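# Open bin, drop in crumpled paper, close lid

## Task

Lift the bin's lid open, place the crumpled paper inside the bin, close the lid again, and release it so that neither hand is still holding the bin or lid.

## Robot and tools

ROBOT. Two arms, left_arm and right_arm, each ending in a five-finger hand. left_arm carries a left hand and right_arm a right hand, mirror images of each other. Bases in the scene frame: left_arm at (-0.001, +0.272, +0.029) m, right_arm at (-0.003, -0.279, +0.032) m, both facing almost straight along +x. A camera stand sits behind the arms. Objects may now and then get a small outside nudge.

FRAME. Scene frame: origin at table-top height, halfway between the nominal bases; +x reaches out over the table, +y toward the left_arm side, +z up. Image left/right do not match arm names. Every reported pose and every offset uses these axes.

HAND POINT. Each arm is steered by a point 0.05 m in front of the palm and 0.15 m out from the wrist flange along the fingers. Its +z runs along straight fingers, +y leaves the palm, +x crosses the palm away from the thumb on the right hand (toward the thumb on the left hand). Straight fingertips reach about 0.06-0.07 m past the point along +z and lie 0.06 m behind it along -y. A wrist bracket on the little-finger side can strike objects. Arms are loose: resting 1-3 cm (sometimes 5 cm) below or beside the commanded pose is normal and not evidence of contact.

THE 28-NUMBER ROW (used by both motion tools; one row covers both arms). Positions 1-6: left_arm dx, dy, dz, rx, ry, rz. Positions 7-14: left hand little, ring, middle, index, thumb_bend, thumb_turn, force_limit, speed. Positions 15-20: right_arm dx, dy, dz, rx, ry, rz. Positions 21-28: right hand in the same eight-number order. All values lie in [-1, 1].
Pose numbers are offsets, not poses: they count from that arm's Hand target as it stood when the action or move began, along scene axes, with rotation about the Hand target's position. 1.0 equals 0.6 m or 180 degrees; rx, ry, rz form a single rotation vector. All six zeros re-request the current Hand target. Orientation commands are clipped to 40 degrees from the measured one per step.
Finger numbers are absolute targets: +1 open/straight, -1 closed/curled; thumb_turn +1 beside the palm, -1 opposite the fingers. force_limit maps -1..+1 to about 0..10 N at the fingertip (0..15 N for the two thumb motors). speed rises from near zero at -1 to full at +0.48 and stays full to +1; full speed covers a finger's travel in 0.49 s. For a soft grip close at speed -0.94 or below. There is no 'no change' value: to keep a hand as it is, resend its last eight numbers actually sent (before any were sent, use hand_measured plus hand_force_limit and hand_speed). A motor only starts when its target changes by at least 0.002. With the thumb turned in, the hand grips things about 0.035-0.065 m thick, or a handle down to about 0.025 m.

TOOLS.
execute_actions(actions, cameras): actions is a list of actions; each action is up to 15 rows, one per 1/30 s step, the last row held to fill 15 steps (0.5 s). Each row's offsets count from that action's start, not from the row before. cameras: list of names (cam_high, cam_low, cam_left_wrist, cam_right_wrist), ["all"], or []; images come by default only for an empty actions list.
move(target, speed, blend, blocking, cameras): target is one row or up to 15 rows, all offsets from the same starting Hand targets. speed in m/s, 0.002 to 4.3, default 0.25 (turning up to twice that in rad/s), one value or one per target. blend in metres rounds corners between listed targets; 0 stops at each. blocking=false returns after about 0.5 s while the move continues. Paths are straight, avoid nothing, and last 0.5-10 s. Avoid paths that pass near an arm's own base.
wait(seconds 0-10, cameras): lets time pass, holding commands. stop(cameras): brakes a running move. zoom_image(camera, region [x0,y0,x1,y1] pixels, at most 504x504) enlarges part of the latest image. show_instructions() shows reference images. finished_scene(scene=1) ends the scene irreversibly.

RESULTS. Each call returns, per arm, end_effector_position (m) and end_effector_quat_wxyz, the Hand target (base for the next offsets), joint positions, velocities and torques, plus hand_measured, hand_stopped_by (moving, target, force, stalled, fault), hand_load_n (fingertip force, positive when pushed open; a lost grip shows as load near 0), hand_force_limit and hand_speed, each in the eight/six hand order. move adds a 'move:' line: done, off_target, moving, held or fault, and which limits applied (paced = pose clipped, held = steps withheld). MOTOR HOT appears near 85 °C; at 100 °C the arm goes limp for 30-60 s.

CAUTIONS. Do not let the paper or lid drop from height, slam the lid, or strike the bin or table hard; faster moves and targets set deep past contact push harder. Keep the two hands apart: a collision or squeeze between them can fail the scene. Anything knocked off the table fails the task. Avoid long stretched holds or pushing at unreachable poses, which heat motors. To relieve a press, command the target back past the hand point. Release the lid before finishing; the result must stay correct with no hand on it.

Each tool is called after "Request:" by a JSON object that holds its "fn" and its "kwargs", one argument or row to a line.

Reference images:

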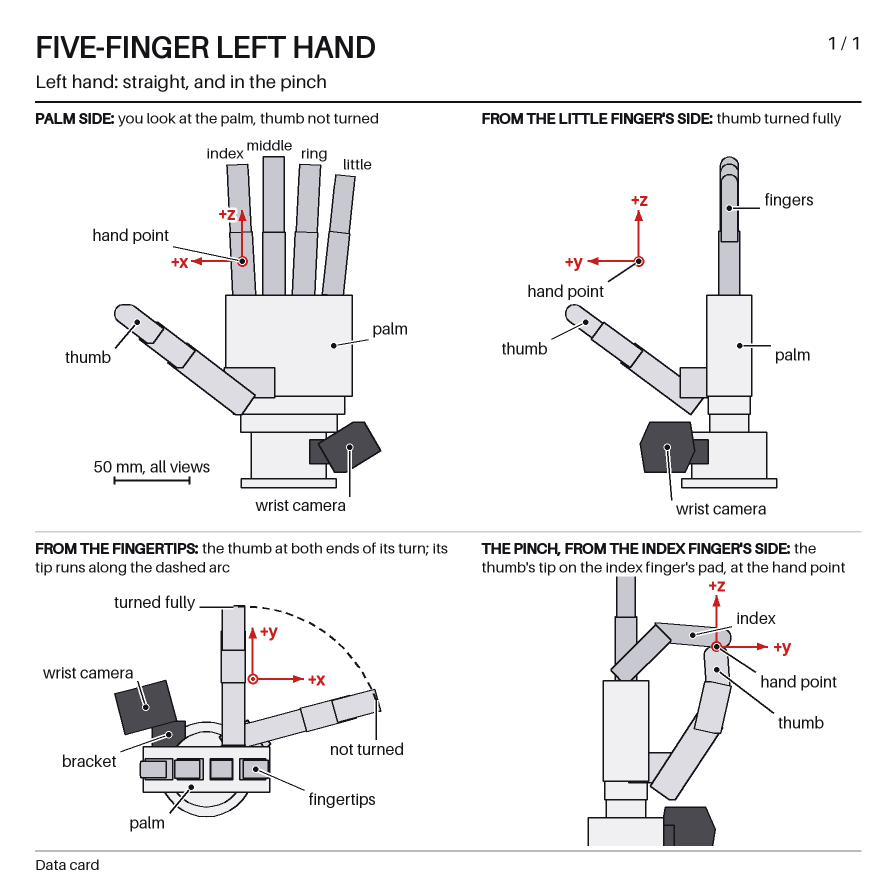

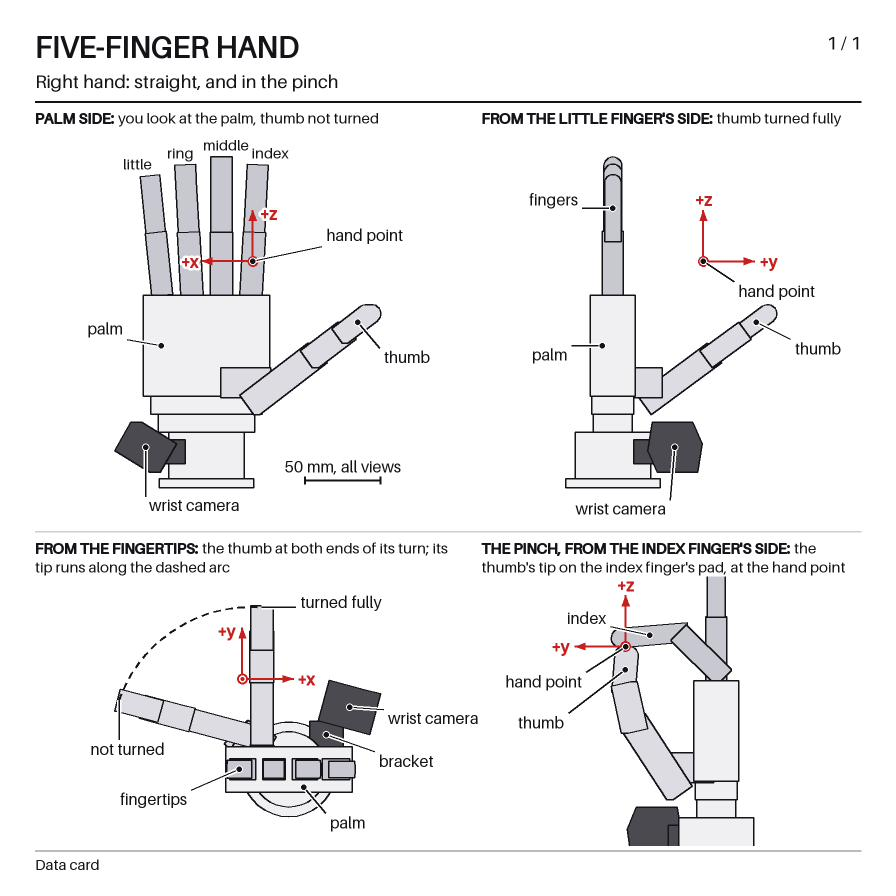

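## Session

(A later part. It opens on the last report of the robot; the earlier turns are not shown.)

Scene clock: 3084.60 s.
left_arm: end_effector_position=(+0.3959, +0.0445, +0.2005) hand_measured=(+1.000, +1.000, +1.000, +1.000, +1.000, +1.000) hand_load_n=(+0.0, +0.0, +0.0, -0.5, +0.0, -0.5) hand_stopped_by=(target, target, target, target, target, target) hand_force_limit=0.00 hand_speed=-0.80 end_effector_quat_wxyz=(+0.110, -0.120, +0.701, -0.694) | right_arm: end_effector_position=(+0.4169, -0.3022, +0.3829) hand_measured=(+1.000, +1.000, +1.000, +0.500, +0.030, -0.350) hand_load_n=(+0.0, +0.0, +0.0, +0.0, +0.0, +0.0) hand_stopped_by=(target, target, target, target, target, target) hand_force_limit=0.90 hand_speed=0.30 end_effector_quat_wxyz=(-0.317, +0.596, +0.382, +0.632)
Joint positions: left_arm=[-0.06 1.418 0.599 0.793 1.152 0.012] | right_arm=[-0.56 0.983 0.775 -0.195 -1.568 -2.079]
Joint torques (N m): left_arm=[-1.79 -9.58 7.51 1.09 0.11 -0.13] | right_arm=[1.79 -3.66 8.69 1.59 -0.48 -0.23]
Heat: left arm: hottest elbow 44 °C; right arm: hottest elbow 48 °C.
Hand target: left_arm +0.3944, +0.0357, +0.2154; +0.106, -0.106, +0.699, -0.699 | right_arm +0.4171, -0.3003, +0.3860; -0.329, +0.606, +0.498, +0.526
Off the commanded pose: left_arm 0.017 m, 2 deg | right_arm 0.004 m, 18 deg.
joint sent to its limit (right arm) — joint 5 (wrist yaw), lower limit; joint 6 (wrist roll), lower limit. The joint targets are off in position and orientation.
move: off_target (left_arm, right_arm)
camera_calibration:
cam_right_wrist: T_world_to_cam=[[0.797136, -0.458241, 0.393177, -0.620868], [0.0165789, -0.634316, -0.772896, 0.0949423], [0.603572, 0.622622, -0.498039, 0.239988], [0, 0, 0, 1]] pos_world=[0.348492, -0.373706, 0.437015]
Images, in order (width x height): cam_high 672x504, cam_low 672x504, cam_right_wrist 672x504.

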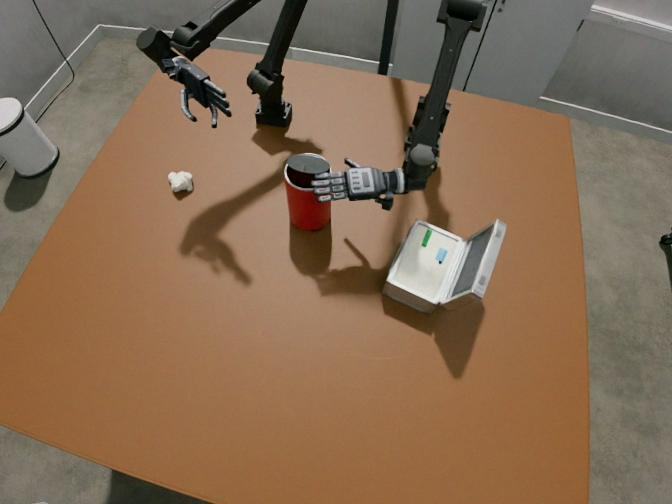

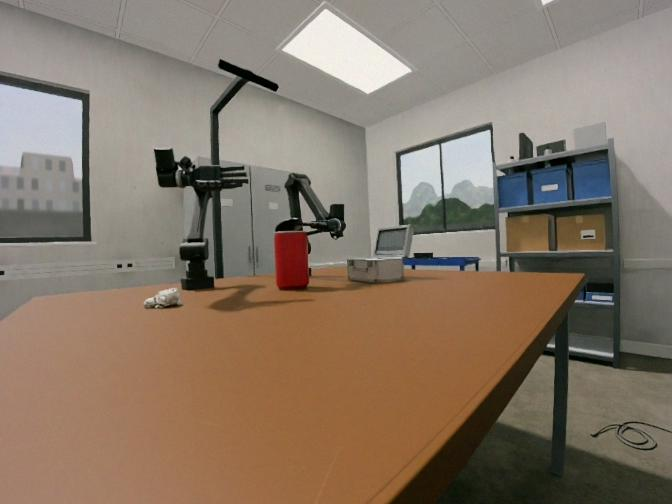

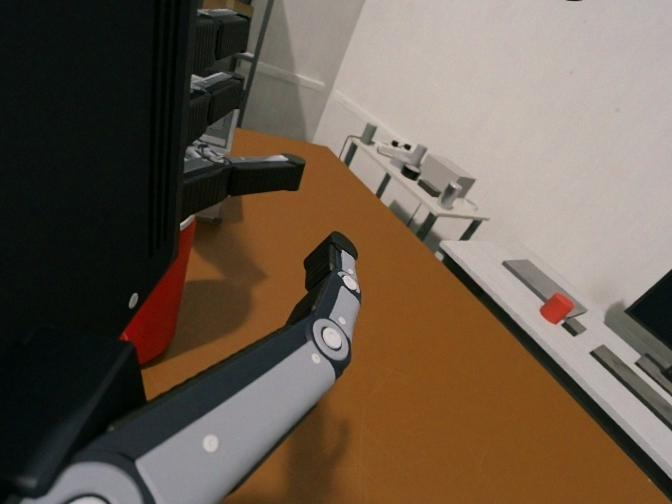

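Request:
{"fn": "move", "kwargs": {
  "target": [-0.017,0.004,0.02,0,0,0,1,1,1,1,1,1,0,-0.8,-0.03,-0.15,0.0,0.141,0.521,0.014,1,1,1,1,1,-1,0.9,0.3],
  "speed": 0.3,
  "cameras": ["cam_high","cam_right_wrist","cam_low"]
}}

Request:
{"fn": "zoom_image", "kwargs": {
  "camera": "cam_high",
  "region": [270, 130, 400, 230]
}}

Scene clock: 3111.67 s.
left_arm: end_effector_position=(+0.3899, +0.0450, +0.2178) hand_measured=(+1.000, +1.000, +1.000, +1.000, +1.000, +1.000) hand_load_n=(+0.0, +0.0, +0.0, -0.5, +0.0, +0.0) hand_stopped_by=(target, target, target, target, target, target) hand_force_limit=0.00 hand_speed=-0.80 end_effector_quat_wxyz=(+0.114, -0.115, +0.700, -0.696) | right_arm: end_effector_position=(+0.3917, -0.3813, +0.3646) hand_measured=(+1.000, +1.000, +1.000, +1.000, +1.000, -1.000) hand_load_n=(+0.0, +0.0, +0.5, +0.0, +0.0, +0.0) hand_stopped_by=(target, target, target, target, target, target) hand_force_limit=0.90 hand_speed=0.30 end_effector_quat_wxyz=(+0.660, -0.656, +0.266, -0.251)
Joint positions: left_arm=[-0.06 1.36 0.599 0.748 1.154 0.012] | right_arm=[-0.775 1.295 1.155 -1.028 -1.568 -1.147]
Joint torques (N m): left_arm=[-1.61 -9 6.86 1.05 0.16 -0.13] | right_arm=[1.03 -7.65 13.85 0.36 -0.96 0.21]
Heat: left arm: hottest elbow 44 °C; right arm: hottest elbow 47 °C.
Hand target: left_arm +0.3842, +0.0381, +0.2274; +0.106, -0.106, +0.699, -0.699 | right_arm +0.3991, -0.3903, +0.3860; +0.707, -0.707, +0.016, -0.015
Off the commanded pose: left_arm 0.013 m, 1 deg | right_arm 0.024 m, 43 deg; orientation clipped.
joint sent to its limit (right arm) — joint 5 (wrist yaw), lower limit. The joint targets are off in position and orientation.
move: off_target (left_arm, right_arm); limits=paced
camera_calibration:
cam_right_wrist: T_world_to_cam=[[0.208131, -0.179629, -0.961465, 0.200956], [-0.958466, 0.158519, -0.237098, 0.519872], [0.195, 0.970878, -0.139175, 0.45736], [0, 0, 0, 1]] pos_world=[0.367269, -0.490353, 0.380126]
Images, in order (width x height): cam_high 672x504, cam_low 672x504, cam_right_wrist 672x504.

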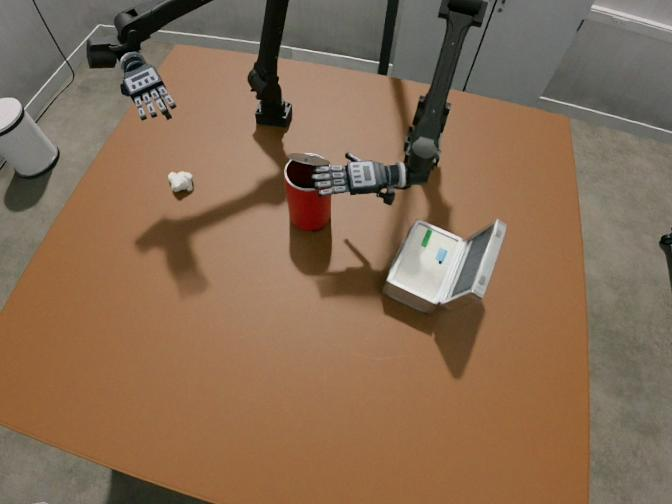

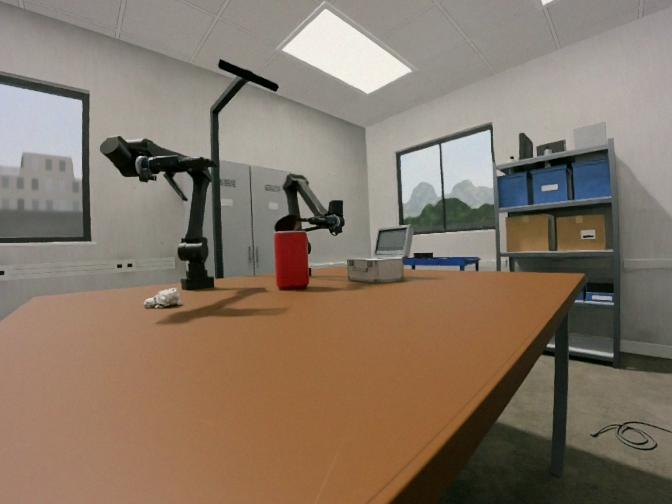

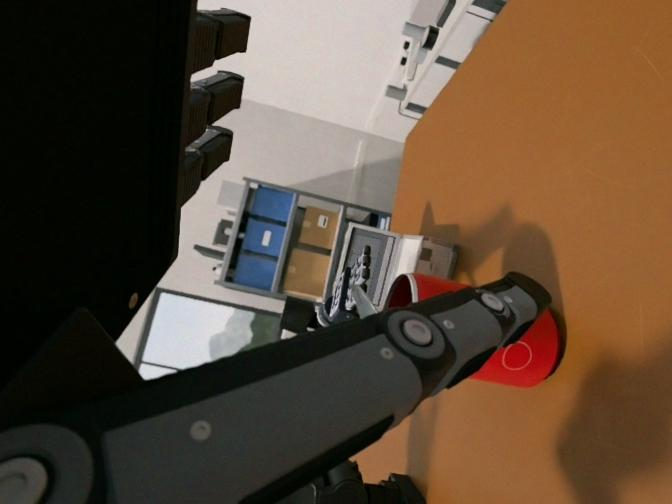

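Scaled by 3.877 from the camera's 672x504 image, which has a finer 960x720 frame.

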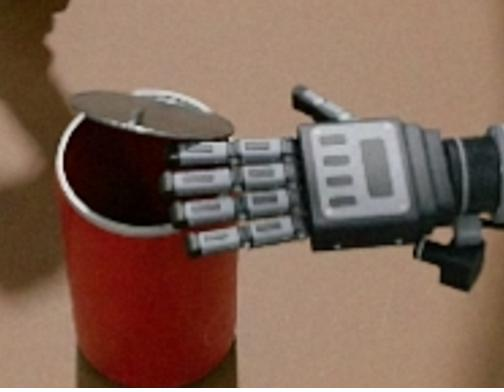

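Request:
{"fn": "move", "kwargs": {
  "target": [-0.019,0.004,0.015,0,0,0,1,1,1,1,1,1,0,-0.8,-0.03,-0.02,-0.02,0,0,-0.5,1,1,1,1,1,-1,0.9,0.3],
  "speed": 0.3,
  "cameras": ["cam_high","cam_right_wrist"]
}}

Request:
{"fn": "zoom_image", "kwargs": {
  "camera": "cam_high",
  "region": [270, 130, 400, 230]
}}

Scene clock: 3116.87 s.
left_arm: end_effector_position=(+0.3801, +0.0457, +0.2300) hand_measured=(+1.000, +1.000, +1.000, +1.000, +1.000, +1.000) hand_load_n=(+0.0, +0.0, +0.0, +0.0, +0.0, +0.0) hand_stopped_by=(target, target, target, target, target, target) hand_force_limit=0.00 hand_speed=-0.80 end_effector_quat_wxyz=(+0.116, -0.111, +0.699, -0.697) | right_arm: end_effector_position=(+0.3818, -0.4060, +0.3675) hand_measured=(+1.000, +1.000, +1.000, +1.000, +1.000, -1.000) hand_load_n=(+0.0, +0.0, +0.0, +0.0, +0.0, +0.0) hand_stopped_by=(target, target, target, target, target, target) hand_force_limit=0.90 hand_speed=0.30 end_effector_quat_wxyz=(+0.480, -0.495, +0.516, -0.508)
Joint positions: left_arm=[-0.06 1.305 0.588 0.711 1.157 0.012] | right_arm=[-0.684 0.738 0.65 0.059 -0.609 -0.024]
Joint torques (N m): left_arm=[-1.38 -8.47 6.57 1.01 0.17 -0.13] | right_arm=[2.08 -2.14 9.44 1.94 0.26 0.2]
Heat: left arm: hottest elbow 44 °C; right arm: hottest elbow 46 °C.
Hand target: left_arm +0.3728, +0.0405, +0.2364; +0.106, -0.106, +0.699, -0.699 | right_arm +0.3811, -0.4023, +0.3740; +0.489, -0.489, +0.511, -0.511
Off the commanded pose: left_arm 0.011 m, 1 deg | right_arm 0.007 m, 1 deg.
move: off_target (left_arm)
camera_calibration:
cam_right_wrist: T_world_to_cam=[[-0.0240252, -0.301643, -0.953118, 0.237474], [-0.502712, 0.827729, -0.249288, 0.617197], [0.86412, 0.473155, -0.171526, 0.0380044], [0, 0, 0, 1]] pos_world=[0.283138, -0.457222, 0.386719]
Images, in order (width x height): cam_high 672x504, cam_right_wrist 672x504.

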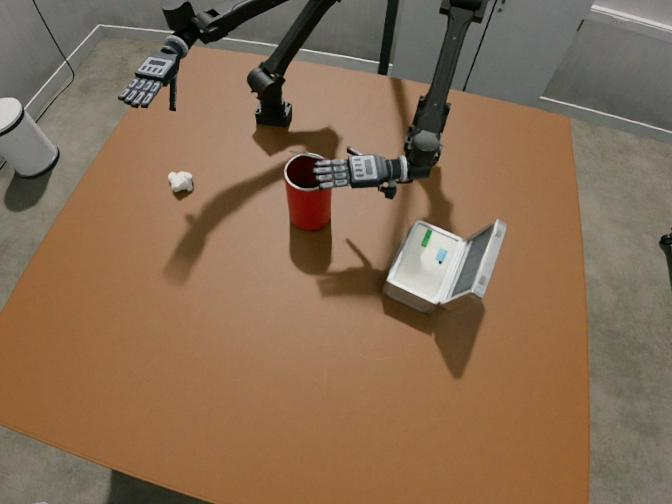

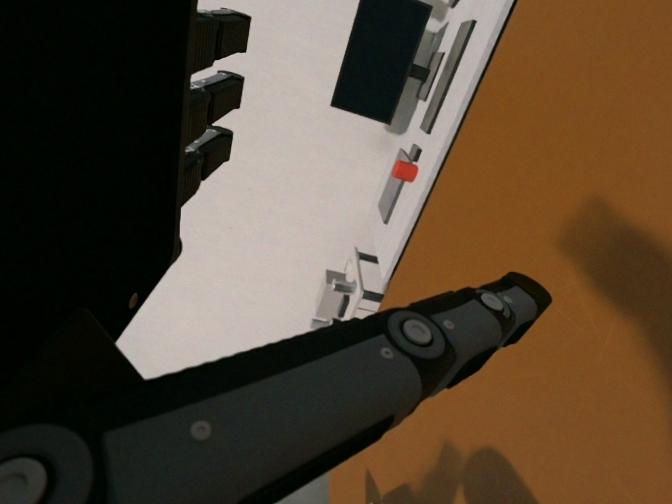

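Scaled by 3.877 from the camera's 672x504 image, which has a finer 960x720 frame.

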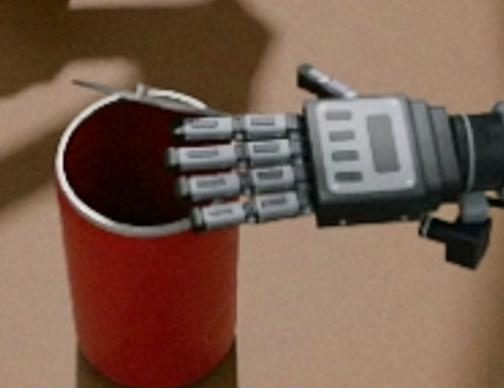

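Request:
{"fn": "move", "kwargs": {
  "target": [-0.022,0.004,0.012,0,0,0,1,1,1,1,1,1,0,-0.8,0.0,-0.1,-0.29,0.066,0.243,-0.134,1,1,1,1,1,-1,0.9,0.3],
  "speed": 0.25,
  "cameras": ["cam_high","cam_right_wrist"]
}}

Request:
{"fn": "zoom_image", "kwargs": {
  "camera": "cam_high",
  "region": [270, 130, 400, 230]
}}

Scene clock: 3148.83 s.
left_arm: end_effector_position=(+0.3662, +0.0468, +0.2373) hand_measured=(+1.000, +1.000, +1.000, +1.000, +1.000, +1.000) hand_load_n=(+0.0, +0.0, +0.0, -0.5, +0.0, +0.0) hand_stopped_by=(target, target, target, target, target, target) hand_force_limit=0.00 hand_speed=-0.80 end_effector_quat_wxyz=(+0.115, -0.110, +0.699, -0.697) | right_arm: end_effector_position=(+0.3599, -0.4585, +0.1703) hand_measured=(+1.000, +1.000, +1.000, +1.000, +1.000, -1.000) hand_load_n=(+0.0, +0.0, +0.0, +0.0, +0.5, +0.0) hand_stopped_by=(target, target, target, target, target, target) hand_force_limit=0.90 hand_speed=0.30 end_effector_quat_wxyz=(+0.180, -0.484, +0.797, -0.311)
Joint positions: left_arm=[-0.06 1.248 0.565 0.678 1.16 0.012] | right_arm=[-0.566 1.092 0.772 -0.514 -0.026 -0.05]
Joint torques (N m): left_arm=[-1.14 -7.94 6.76 1.01 0.16 -0.13] | right_arm=[2.32 -5.36 14.54 0.61 0.28 0.22]
Heat: left arm: hottest elbow 43 °C; right arm: hottest elbow 46 °C.
Hand target: left_arm +0.3596, +0.0429, +0.2436; +0.106, -0.106, +0.699, -0.699 | right_arm +0.3811, -0.4623, +0.2000; +0.197, -0.476, +0.792, -0.328
Off the commanded pose: left_arm 0.010 m, 1 deg | right_arm 0.037 m, 3 deg.
move: off_target (right_arm)
camera_calibration:
cam_right_wrist: T_world_to_cam=[[-0.760737, 0.0569732, -0.646555, 0.410529], [-0.109626, 0.97055, 0.214509, 0.445461], [0.639736, 0.234064, -0.732088, 0.114619], [0, 0, 0, 1]] pos_world=[0.287813, -0.48256, 0.253785]
Images, in order (width x height): cam_high 672x504, cam_right_wrist 672x504.

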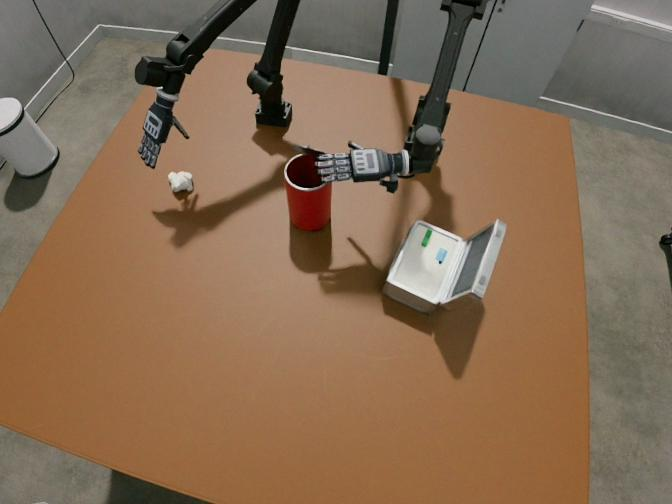

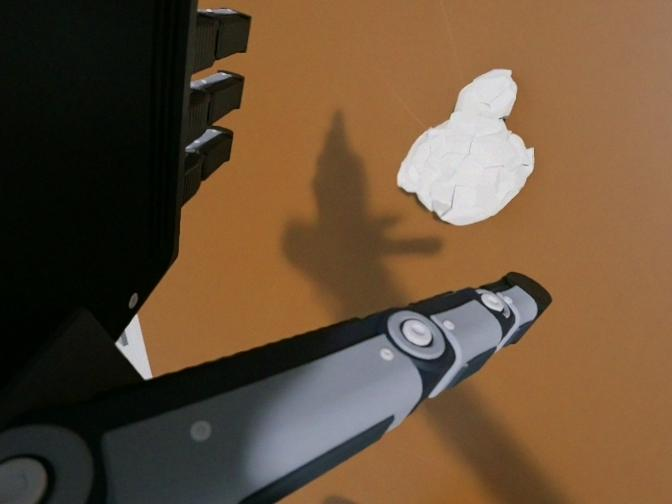

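Scaled by 3.877 from the camera's 672x504 image, which has a finer 960x720 frame.

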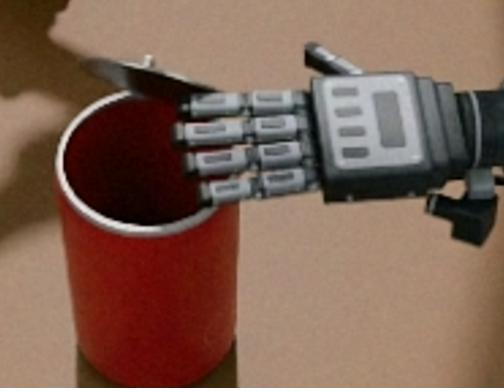

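Request:
{"fn": "zoom_image", "kwargs": {
  "camera": "cam_high",
  "region": [130, 140, 230, 215]
}}

Request:
{"fn": "zoom_image", "kwargs": {
  "camera": "cam_right_wrist",
  "region": [350, 40, 570, 260]
}}

Scaled by 5.040 from the camera's 672x504 image, which has a finer 960x720 frame.

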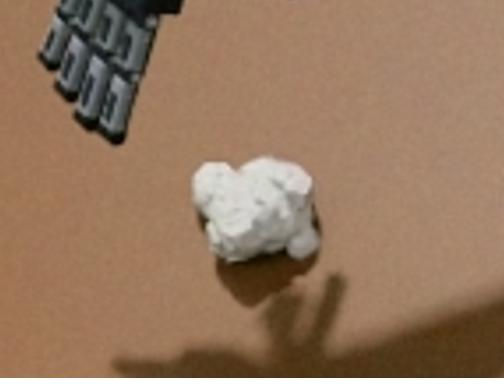

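Scaled by 2.291 from the camera's 672x504 image, which has a finer 960x720 frame.

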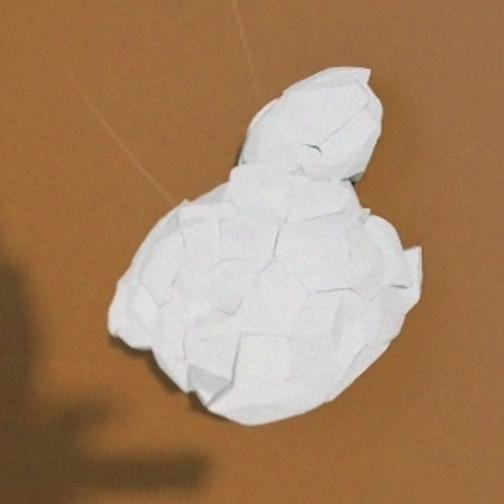

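Request:
{"fn": "move", "kwargs": {
  "target": [-0.023,0.004,0.006,0,0,0,1,1,1,1,1,1,0,-0.8,0.023,-0.006,-0.1,0,0,0,1,1,1,1,1,-1,0.9,0.3],
  "speed": 0.15,
  "cameras": ["cam_high","cam_right_wrist"]
}}

Request:
{"fn": "zoom_image", "kwargs": {
  "camera": "cam_high",
  "region": [270, 130, 400, 230]
}}

Scene clock: 3169.00 s.
left_arm: end_effector_position=(+0.3513, +0.0480, +0.2425) hand_measured=(+1.000, +1.000, +1.000, +1.000, +1.000, +1.000) hand_load_n=(+0.0, +0.0, +0.0, +0.0, +0.0, -0.5) hand_stopped_by=(target, target, target, target, target, target) hand_force_limit=0.00 hand_speed=-0.80 end_effector_quat_wxyz=(+0.115, -0.107, +0.699, -0.698) | right_arm: end_effector_position=(+0.3870, -0.4652, +0.1368) hand_measured=(+1.000, +1.000, +1.000, +1.000, +1.000, -1.000) hand_load_n=(+0.0, +0.0, +0.0, -0.5, +0.0, +0.0) hand_stopped_by=(target, target, target, target, target, target) hand_force_limit=0.90 hand_speed=0.30 end_effector_quat_wxyz=(+0.188, -0.486, +0.791, -0.320)
Joint positions: left_arm=[-0.06 1.193 0.537 0.655 1.165 0.012] | right_arm=[-0.546 1.201 0.747 -0.356 -0.022 -0.042]
Joint torques (N m): left_arm=[-0.91 -7.06 6.94 1.01 0.13 -0.13] | right_arm=[2.32 -6.53 8.68 1.94 0.28 0.22]
Heat: left arm: hottest elbow 43 °C; right arm: hottest elbow 48 °C.
Hand target: left_arm +0.3458, +0.0453, +0.2472; +0.106, -0.106, +0.699, -0.699 | right_arm +0.3949, -0.4659, +0.1400; +0.197, -0.476, +0.792, -0.328
Off the commanded pose: left_arm 0.008 m, 1 deg | right_arm 0.009 m, 2 deg.
move: done
camera_calibration:
cam_right_wrist: T_world_to_cam=[[-0.746898, 0.0414856, -0.663643, 0.399679], [-0.125044, 0.971482, 0.20146, 0.470321], [0.653076, 0.233455, -0.72041, 0.0671312], [0, 0, 0, 1]] pos_world=[0.313489, -0.489161, 0.218856]
Images, in order (width x height): cam_high 672x504, cam_right_wrist 672x504.

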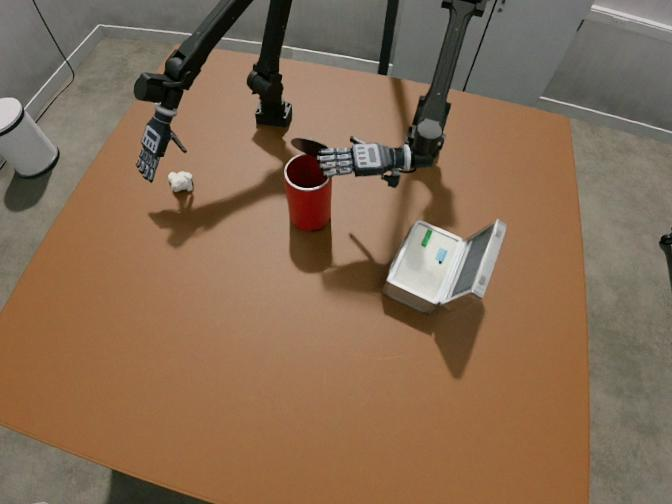

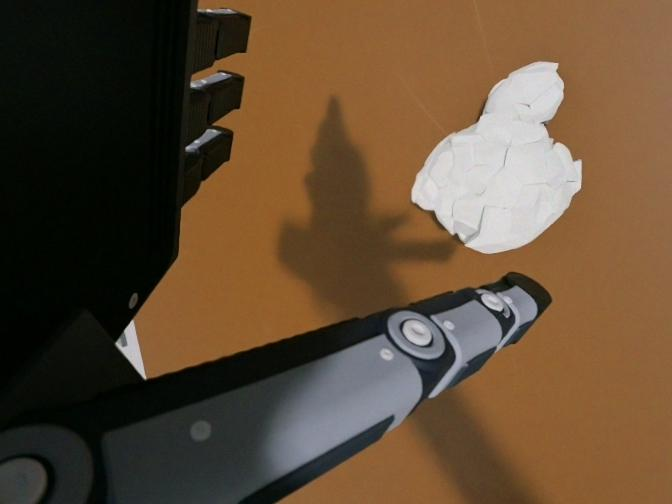

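Scaled by 3.877 from the camera's 672x504 image, which has a finer 960x720 frame.

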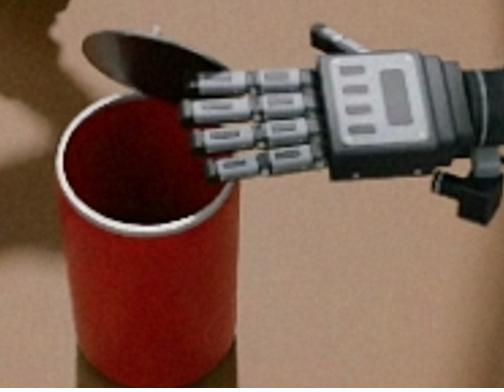

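Request:
{"fn": "move", "kwargs": {
  "target": [-0.023,0.004,0.004,0,0,0,1,1,1,1,1,1,0,-0.8,-0.0215,0.0115,-0.115,0,0,0,1,1,1,1,1,-1,0.9,0.3],
  "speed": 0.15,
  "cameras": ["cam_high","cam_right_wrist"]
}}

Request:
{"fn": "zoom_image", "kwargs": {
  "camera": "cam_high",
  "region": [270, 130, 400, 230]
}}

Request:
{"fn": "zoom_image", "kwargs": {
  "camera": "cam_high",
  "region": [130, 110, 230, 210]
}}

Scene clock: 3176.73 s.
left_arm: end_effector_position=(+0.3366, +0.0492, +0.2445) hand_measured=(+1.000, +1.000, +1.000, +1.000, +1.000, +1.000) hand_load_n=(+0.0, +0.0, +0.0, +0.0, +0.0, -0.5) hand_stopped_by=(target, target, target, target, target, target) hand_force_limit=0.00 hand_speed=-0.80 end_effector_quat_wxyz=(+0.113, -0.106, +0.699, -0.698) | right_arm: end_effector_position=(+0.3736, -0.4575, +0.0665) hand_measured=(+1.000, +1.000, +1.000, +1.000, +1.000, -1.000) hand_load_n=(+0.0, +0.0, +0.0, +0.0, +0.0, +0.0) hand_stopped_by=(target, target, target, target, target, target) hand_force_limit=0.90 hand_speed=0.30 end_effector_quat_wxyz=(+0.188, -0.487, +0.792, -0.319)
Joint positions: left_arm=[-0.06 1.142 0.508 0.632 1.168 0.012] | right_arm=[-0.546 1.289 0.601 -0.126 -0.022 -0.042]
Joint torques (N m): left_arm=[-0.67 -6.53 7.06 1.01 0.13 -0.13] | right_arm=[2.26 -6.71 7.69 1.96 0.26 0.21]
Heat: left arm: hottest elbow 43 °C; right arm: hottest elbow 48 °C.
Hand target: left_arm +0.3320, +0.0477, +0.2496; +0.106, -0.106, +0.699, -0.699 | right_arm +0.3820, -0.4590, +0.0710; +0.197, -0.476, +0.792, -0.328
Off the commanded pose: left_arm 0.007 m, 1 deg | right_arm 0.010 m, 2 deg.
move: done
camera_calibration:
cam_right_wrist: T_world_to_cam=[[-0.748674, 0.042491, -0.661575, 0.343686], [-0.124515, 0.971171, 0.203283, 0.474922], [0.65114, 0.234568, -0.7218, 0.0248222], [0, 0, 0, 1]] pos_world=[0.300281, -0.481657, 0.148747]
Images, in order (width x height): cam_high 672x504, cam_right_wrist 672x504.

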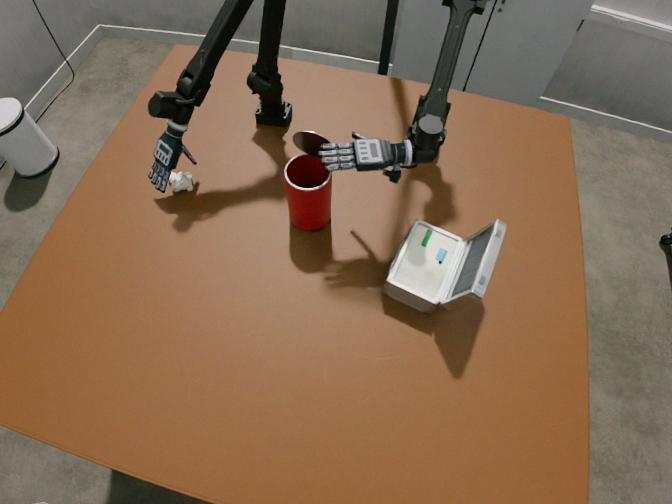

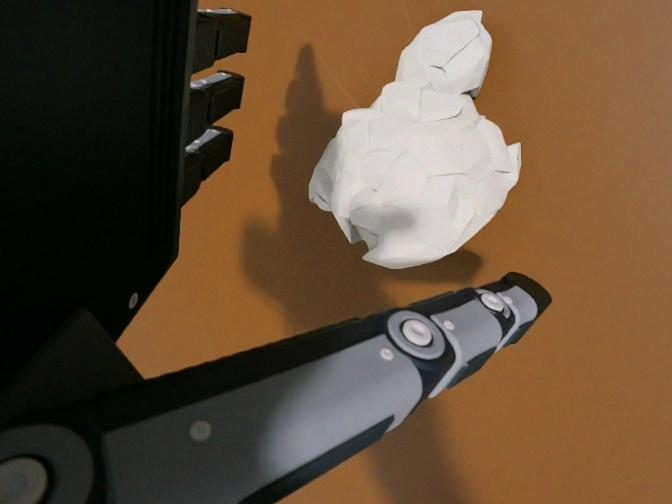

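Scaled by 3.877 from the camera's 672x504 image, which has a finer 960x720 frame.

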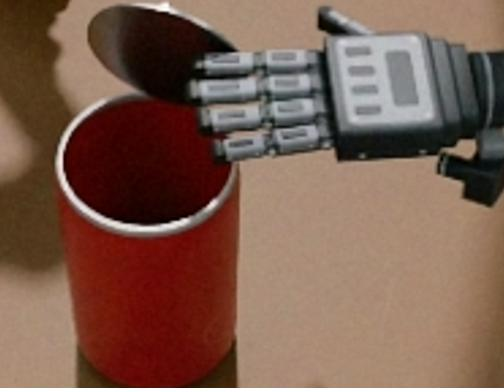

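Scaled by 5.040 from the camera's 672x504 image, which has a finer 960x720 frame.

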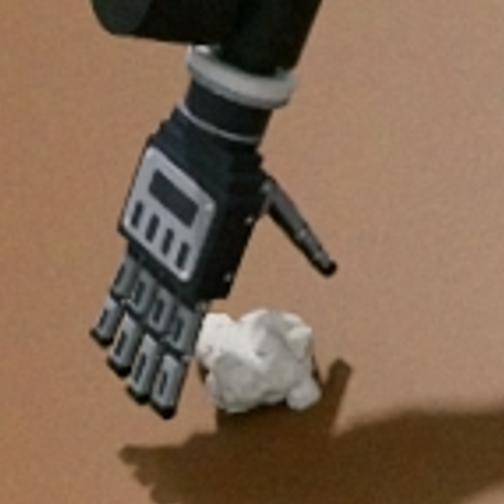

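Request:
{"fn": "move", "kwargs": {
  "target": [-0.012,0.002,0.004,0,0,0,1,1,1,1,1,1,0,-0.8,0.0,0.004,-0.047,0,0,0,1,1,1,1,1,-1,0.9,0.3],
  "speed": 0.1,
  "cameras": ["cam_high","cam_right_wrist","cam_low"]
}}

Request:
{"fn": "zoom_image", "kwargs": {
  "camera": "cam_high",
  "region": [270, 130, 400, 230]
}}

Request:
{"fn": "zoom_image", "kwargs": {
  "camera": "cam_low",
  "region": [100, 190, 340, 330]
}}

Scene clock: 3190.27 s.
left_arm: end_effector_position=(+0.3292, +0.0498, +0.2466) hand_measured=(+1.000, +1.000, +1.000, +1.000, +1.000, +1.000) hand_load_n=(+0.0, +0.0, +0.0, +0.0, +0.0, +0.0) hand_stopped_by=(target, target, target, target, target, target) hand_force_limit=0.00 hand_speed=-0.80 end_effector_quat_wxyz=(+0.112, -0.106, +0.700, -0.698) | right_arm: end_effector_position=(+0.3752, -0.4581, +0.0423) hand_measured=(+1.000, +1.000, +1.000, +1.000, +1.000, -1.000) hand_load_n=(+0.0, +0.0, +0.0, +0.0, +0.0, +0.0) hand_stopped_by=(target, target, target, target, target, target) hand_force_limit=0.90 hand_speed=0.30 end_effector_quat_wxyz=(+0.190, -0.484, +0.791, -0.322)
Joint positions: left_arm=[-0.06 1.113 0.496 0.613 1.169 0.012] | right_arm=[-0.546 1.351 0.567 -0.02 -0.022 -0.038]
Joint torques (N m): left_arm=[-0.62 -6.3 7.13 0.99 0.12 -0.13] | right_arm=[2.32 -6.71 6.84 1.92 0.28 0.22]
Heat: left arm: hottest elbow 43 °C; right arm: hottest elbow 47 °C.
Hand target: left_arm +0.3248, +0.0489, +0.2520; +0.106, -0.106, +0.699, -0.699 | right_arm +0.3820, -0.4566, +0.0428; +0.197, -0.476, +0.792, -0.328
Off the commanded pose: left_arm 0.007 m, 1 deg | right_arm 0.007 m, 1 deg.
move: done
camera_calibration:
cam_right_wrist: T_world_to_cam=[[-0.74222, 0.0438243, -0.668722, 0.327291], [-0.123221, 0.971922, 0.200458, 0.480491], [0.65873, 0.231185, -0.71598, 0.00185411], [0, 0, 0, 1]] pos_world=[0.300907, -0.481771, 0.123876]
Images, in order (width x height): cam_high 672x504, cam_low 672x504, cam_right_wrist 672x504.

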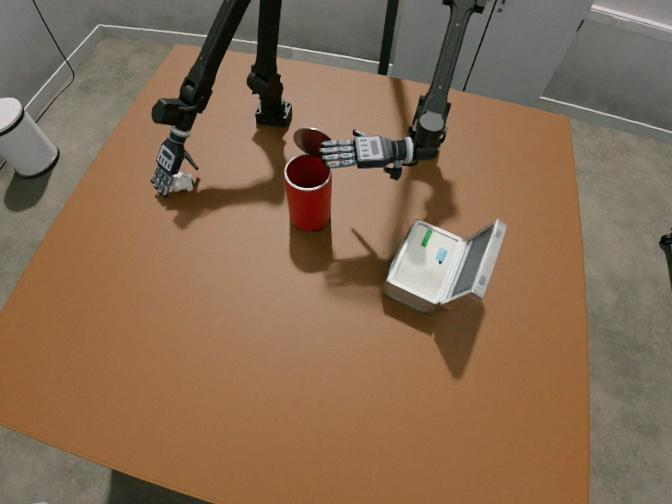

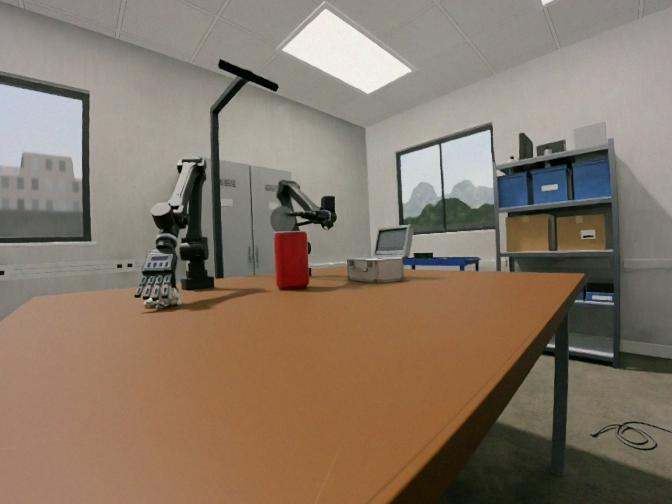

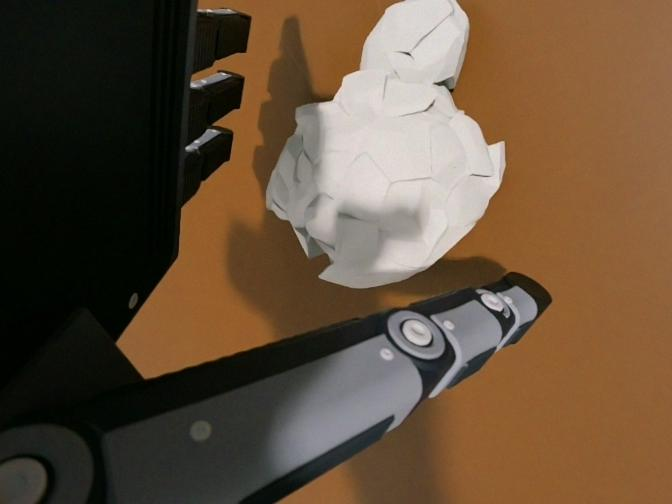

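Scaled by 3.877 from the camera's 672x504 image, which has a finer 960x720 frame.

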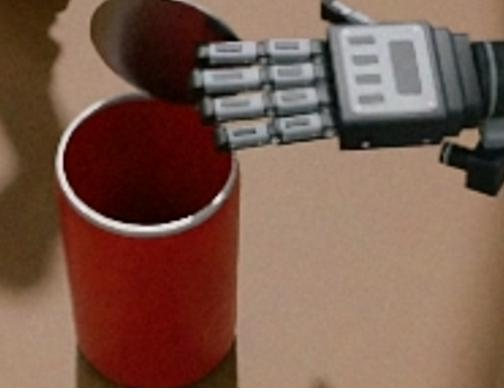

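Scaled by 2.100 from the camera's 672x504 image, which has a finer 960x720 frame.

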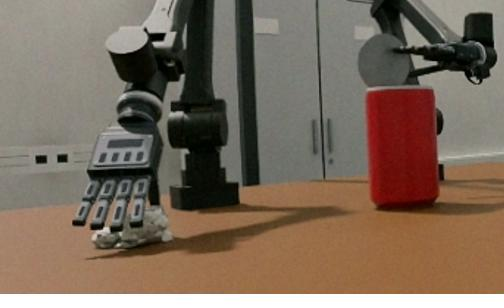

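Request:
{"fn": "zoom_image", "kwargs": {
  "camera": "cam_low",
  "region": [120, 240, 210, 320]
}}

Request:
{"fn": "zoom_image", "kwargs": {
  "camera": "cam_high",
  "region": [140, 120, 220, 200]
}}

Scaled by 5.600 from the camera's 672x504 image, which has a finer 960x720 frame.

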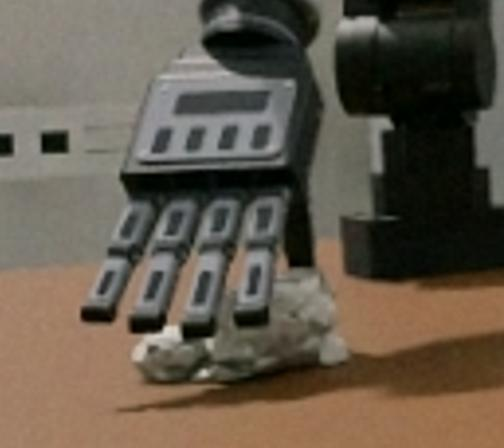

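Scaled by 6.300 from the camera's 672x504 image, which has a finer 960x720 frame.

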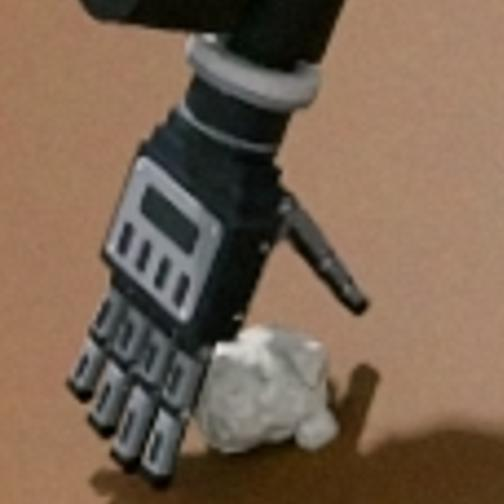

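Request:
{"fn": "move", "kwargs": {
  "target": [0,0,0,0,0,0,1,1,1,1,1,1,0,-0.8,0.0,0.0,-0.012,0,0,0,0.3,0.3,0.3,0.3,0.7,-1,-0.5,-0.6],
  "speed": 0.1,
  "cameras": ["cam_high","cam_right_wrist"]
}}

Scene clock: 3206.03 s.
left_arm: end_effector_position=(+0.3292, +0.0498, +0.2466) hand_measured=(+1.000, +1.000, +1.000, +1.000, +1.000, +1.000) hand_load_n=(+0.0, +0.0, +0.0, +0.0, +0.0, -0.5) hand_stopped_by=(target, target, target, target, target, target) hand_force_limit=0.00 hand_speed=-0.80 end_effector_quat_wxyz=(+0.112, -0.106, +0.700, -0.698) | right_arm: end_effector_position=(+0.3766, -0.4589, +0.0383) hand_measured=(+0.300, +0.300, +0.452, +0.382, +0.706, -1.000) hand_load_n=(+0.0, +0.0, +0.0, +6.5, +9.5, -0.5) hand_stopped_by=(target, target, force, force, force, target) hand_force_limit=-0.50 hand_speed=-0.60 end_effector_quat_wxyz=(+0.192, -0.483, +0.790, -0.325)
Joint positions: left_arm=[-0.06 1.113 0.496 0.613 1.169 0.012] | right_arm=[-0.546 1.365 0.561 0.007 -0.022 -0.038]
Joint torques (N m): left_arm=[-0.62 -6.3 7.13 0.99 0.12 -0.13] | right_arm=[2.26 -6.24 6.53 1.92 0.28 0.21]
Heat: left arm: hottest elbow 43 °C; right arm: hottest elbow 46 °C.
Hand target: left_arm +0.3248, +0.0489, +0.2520; +0.106, -0.106, +0.699, -0.699 | right_arm +0.3820, -0.4566, +0.0356; +0.197, -0.476, +0.792, -0.328
Off the commanded pose: left_arm 0.007 m, 1 deg | right_arm 0.006 m, 1 deg.
move: done
camera_calibration:
cam_right_wrist: T_world_to_cam=[[-0.737753, 0.0412393, -0.67381, 0.323014], [-0.124541, 0.972685, 0.195891, 0.48331], [0.663483, 0.228436, -0.712466, -0.00501915], [0, 0, 0, 1]] pos_world=[0.301827, -0.482283, 0.119398]
Images, in order (width x height): cam_high 672x504, cam_right_wrist 672x504.

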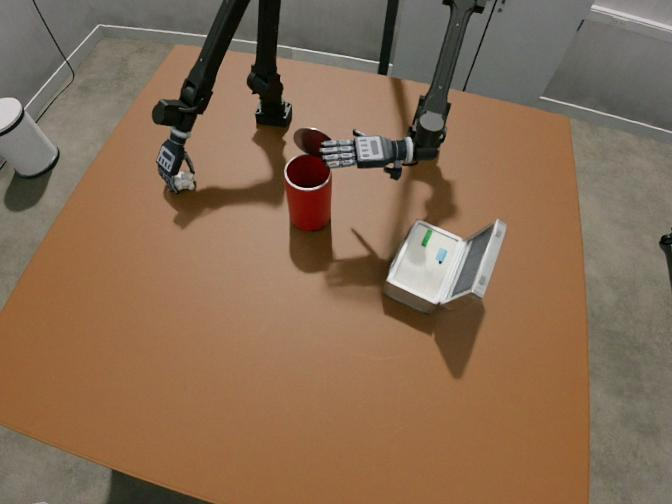

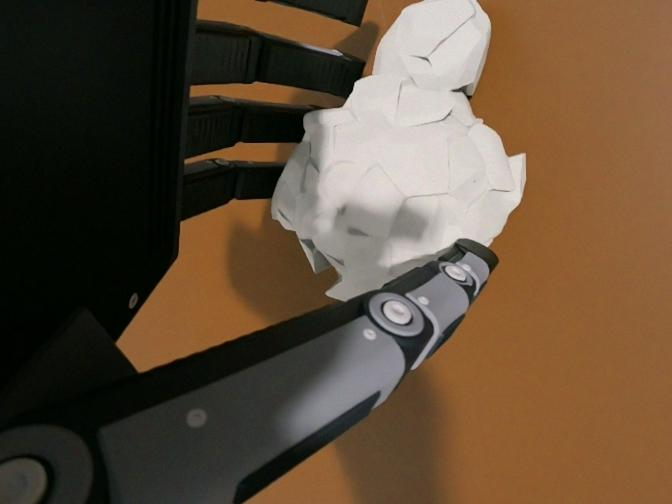

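Request:
{"fn": "move", "kwargs": {
  "target": [0,0,0,0,0,0,1,1,1,1,1,1,0,-0.8,0.0,0.0,0,0,0,0,-0.1,0.0,0.2,0.3,0.7,-1,-0.5,-0.7],
  "speed": 0.1,
  "cameras": ["cam_right_wrist"]
}}

Scene clock: 3209.83 s.
left_arm: end_effector_position=(+0.3292, +0.0498, +0.2466) hand_measured=(+1.000, +1.000, +1.000, +1.000, +1.000, +1.000) hand_load_n=(+0.0, +0.0, +0.0, -0.5, +0.0, +0.0) hand_stopped_by=(target, target, target, target, target, target) hand_force_limit=0.00 hand_speed=-0.80 end_effector_quat_wxyz=(+0.112, -0.106, +0.700, -0.698) | right_arm: end_effector_position=(+0.3773, -0.4593, +0.0386) hand_measured=(-0.028, +0.194, +0.430, +0.380, +0.706, -1.000) hand_load_n=(+2.5, +3.5, +2.0, +1.5, +12.0, +5.0) hand_stopped_by=(force, force, force, force, force, target) hand_force_limit=-0.50 hand_speed=-0.70 end_effector_quat_wxyz=(+0.192, -0.483, +0.789, -0.327)
Joint positions: left_arm=[-0.06 1.113 0.496 0.613 1.169 0.012] | right_arm=[-0.545 1.365 0.561 0.01 -0.019 -0.038]
Joint torques (N m): left_arm=[-0.56 -6.3 7.15 0.99 0.12 -0.13] | right_arm=[2.32 -6.3 6.53 1.84 0.28 0.21]
Heat: left arm: hottest elbow 43 °C; right arm: hottest elbow 45 °C.
Hand target: left_arm +0.3248, +0.0489, +0.2520; +0.106, -0.106, +0.699, -0.699 | right_arm +0.3820, -0.4566, +0.0356; +0.197, -0.476, +0.792, -0.328
Off the commanded pose: left_arm 0.007 m, 1 deg | right_arm 0.006 m, 1 deg.
move: done
camera_calibration:
cam_right_wrist: T_world_to_cam=[[-0.73667, 0.0394192, -0.675103, 0.322611], [-0.124244, 0.973417, 0.192412, 0.483985], [0.664741, 0.225622, -0.712189, -0.00683181], [0, 0, 0, 1]] pos_world=[0.302331, -0.482295, 0.119805]
Images, in order (width x height): cam_right_wrist 672x504.

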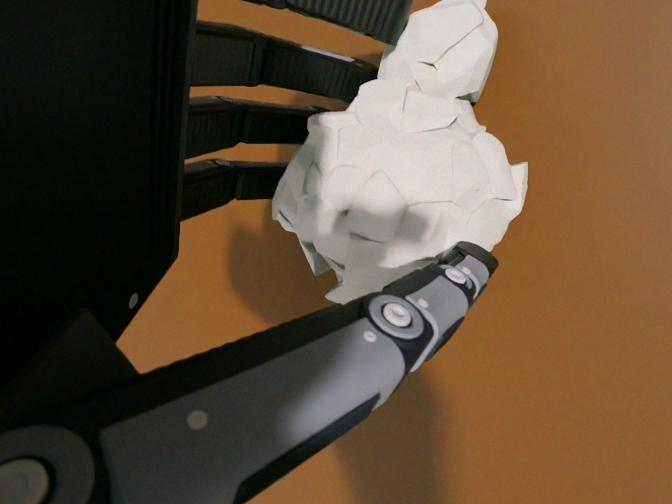

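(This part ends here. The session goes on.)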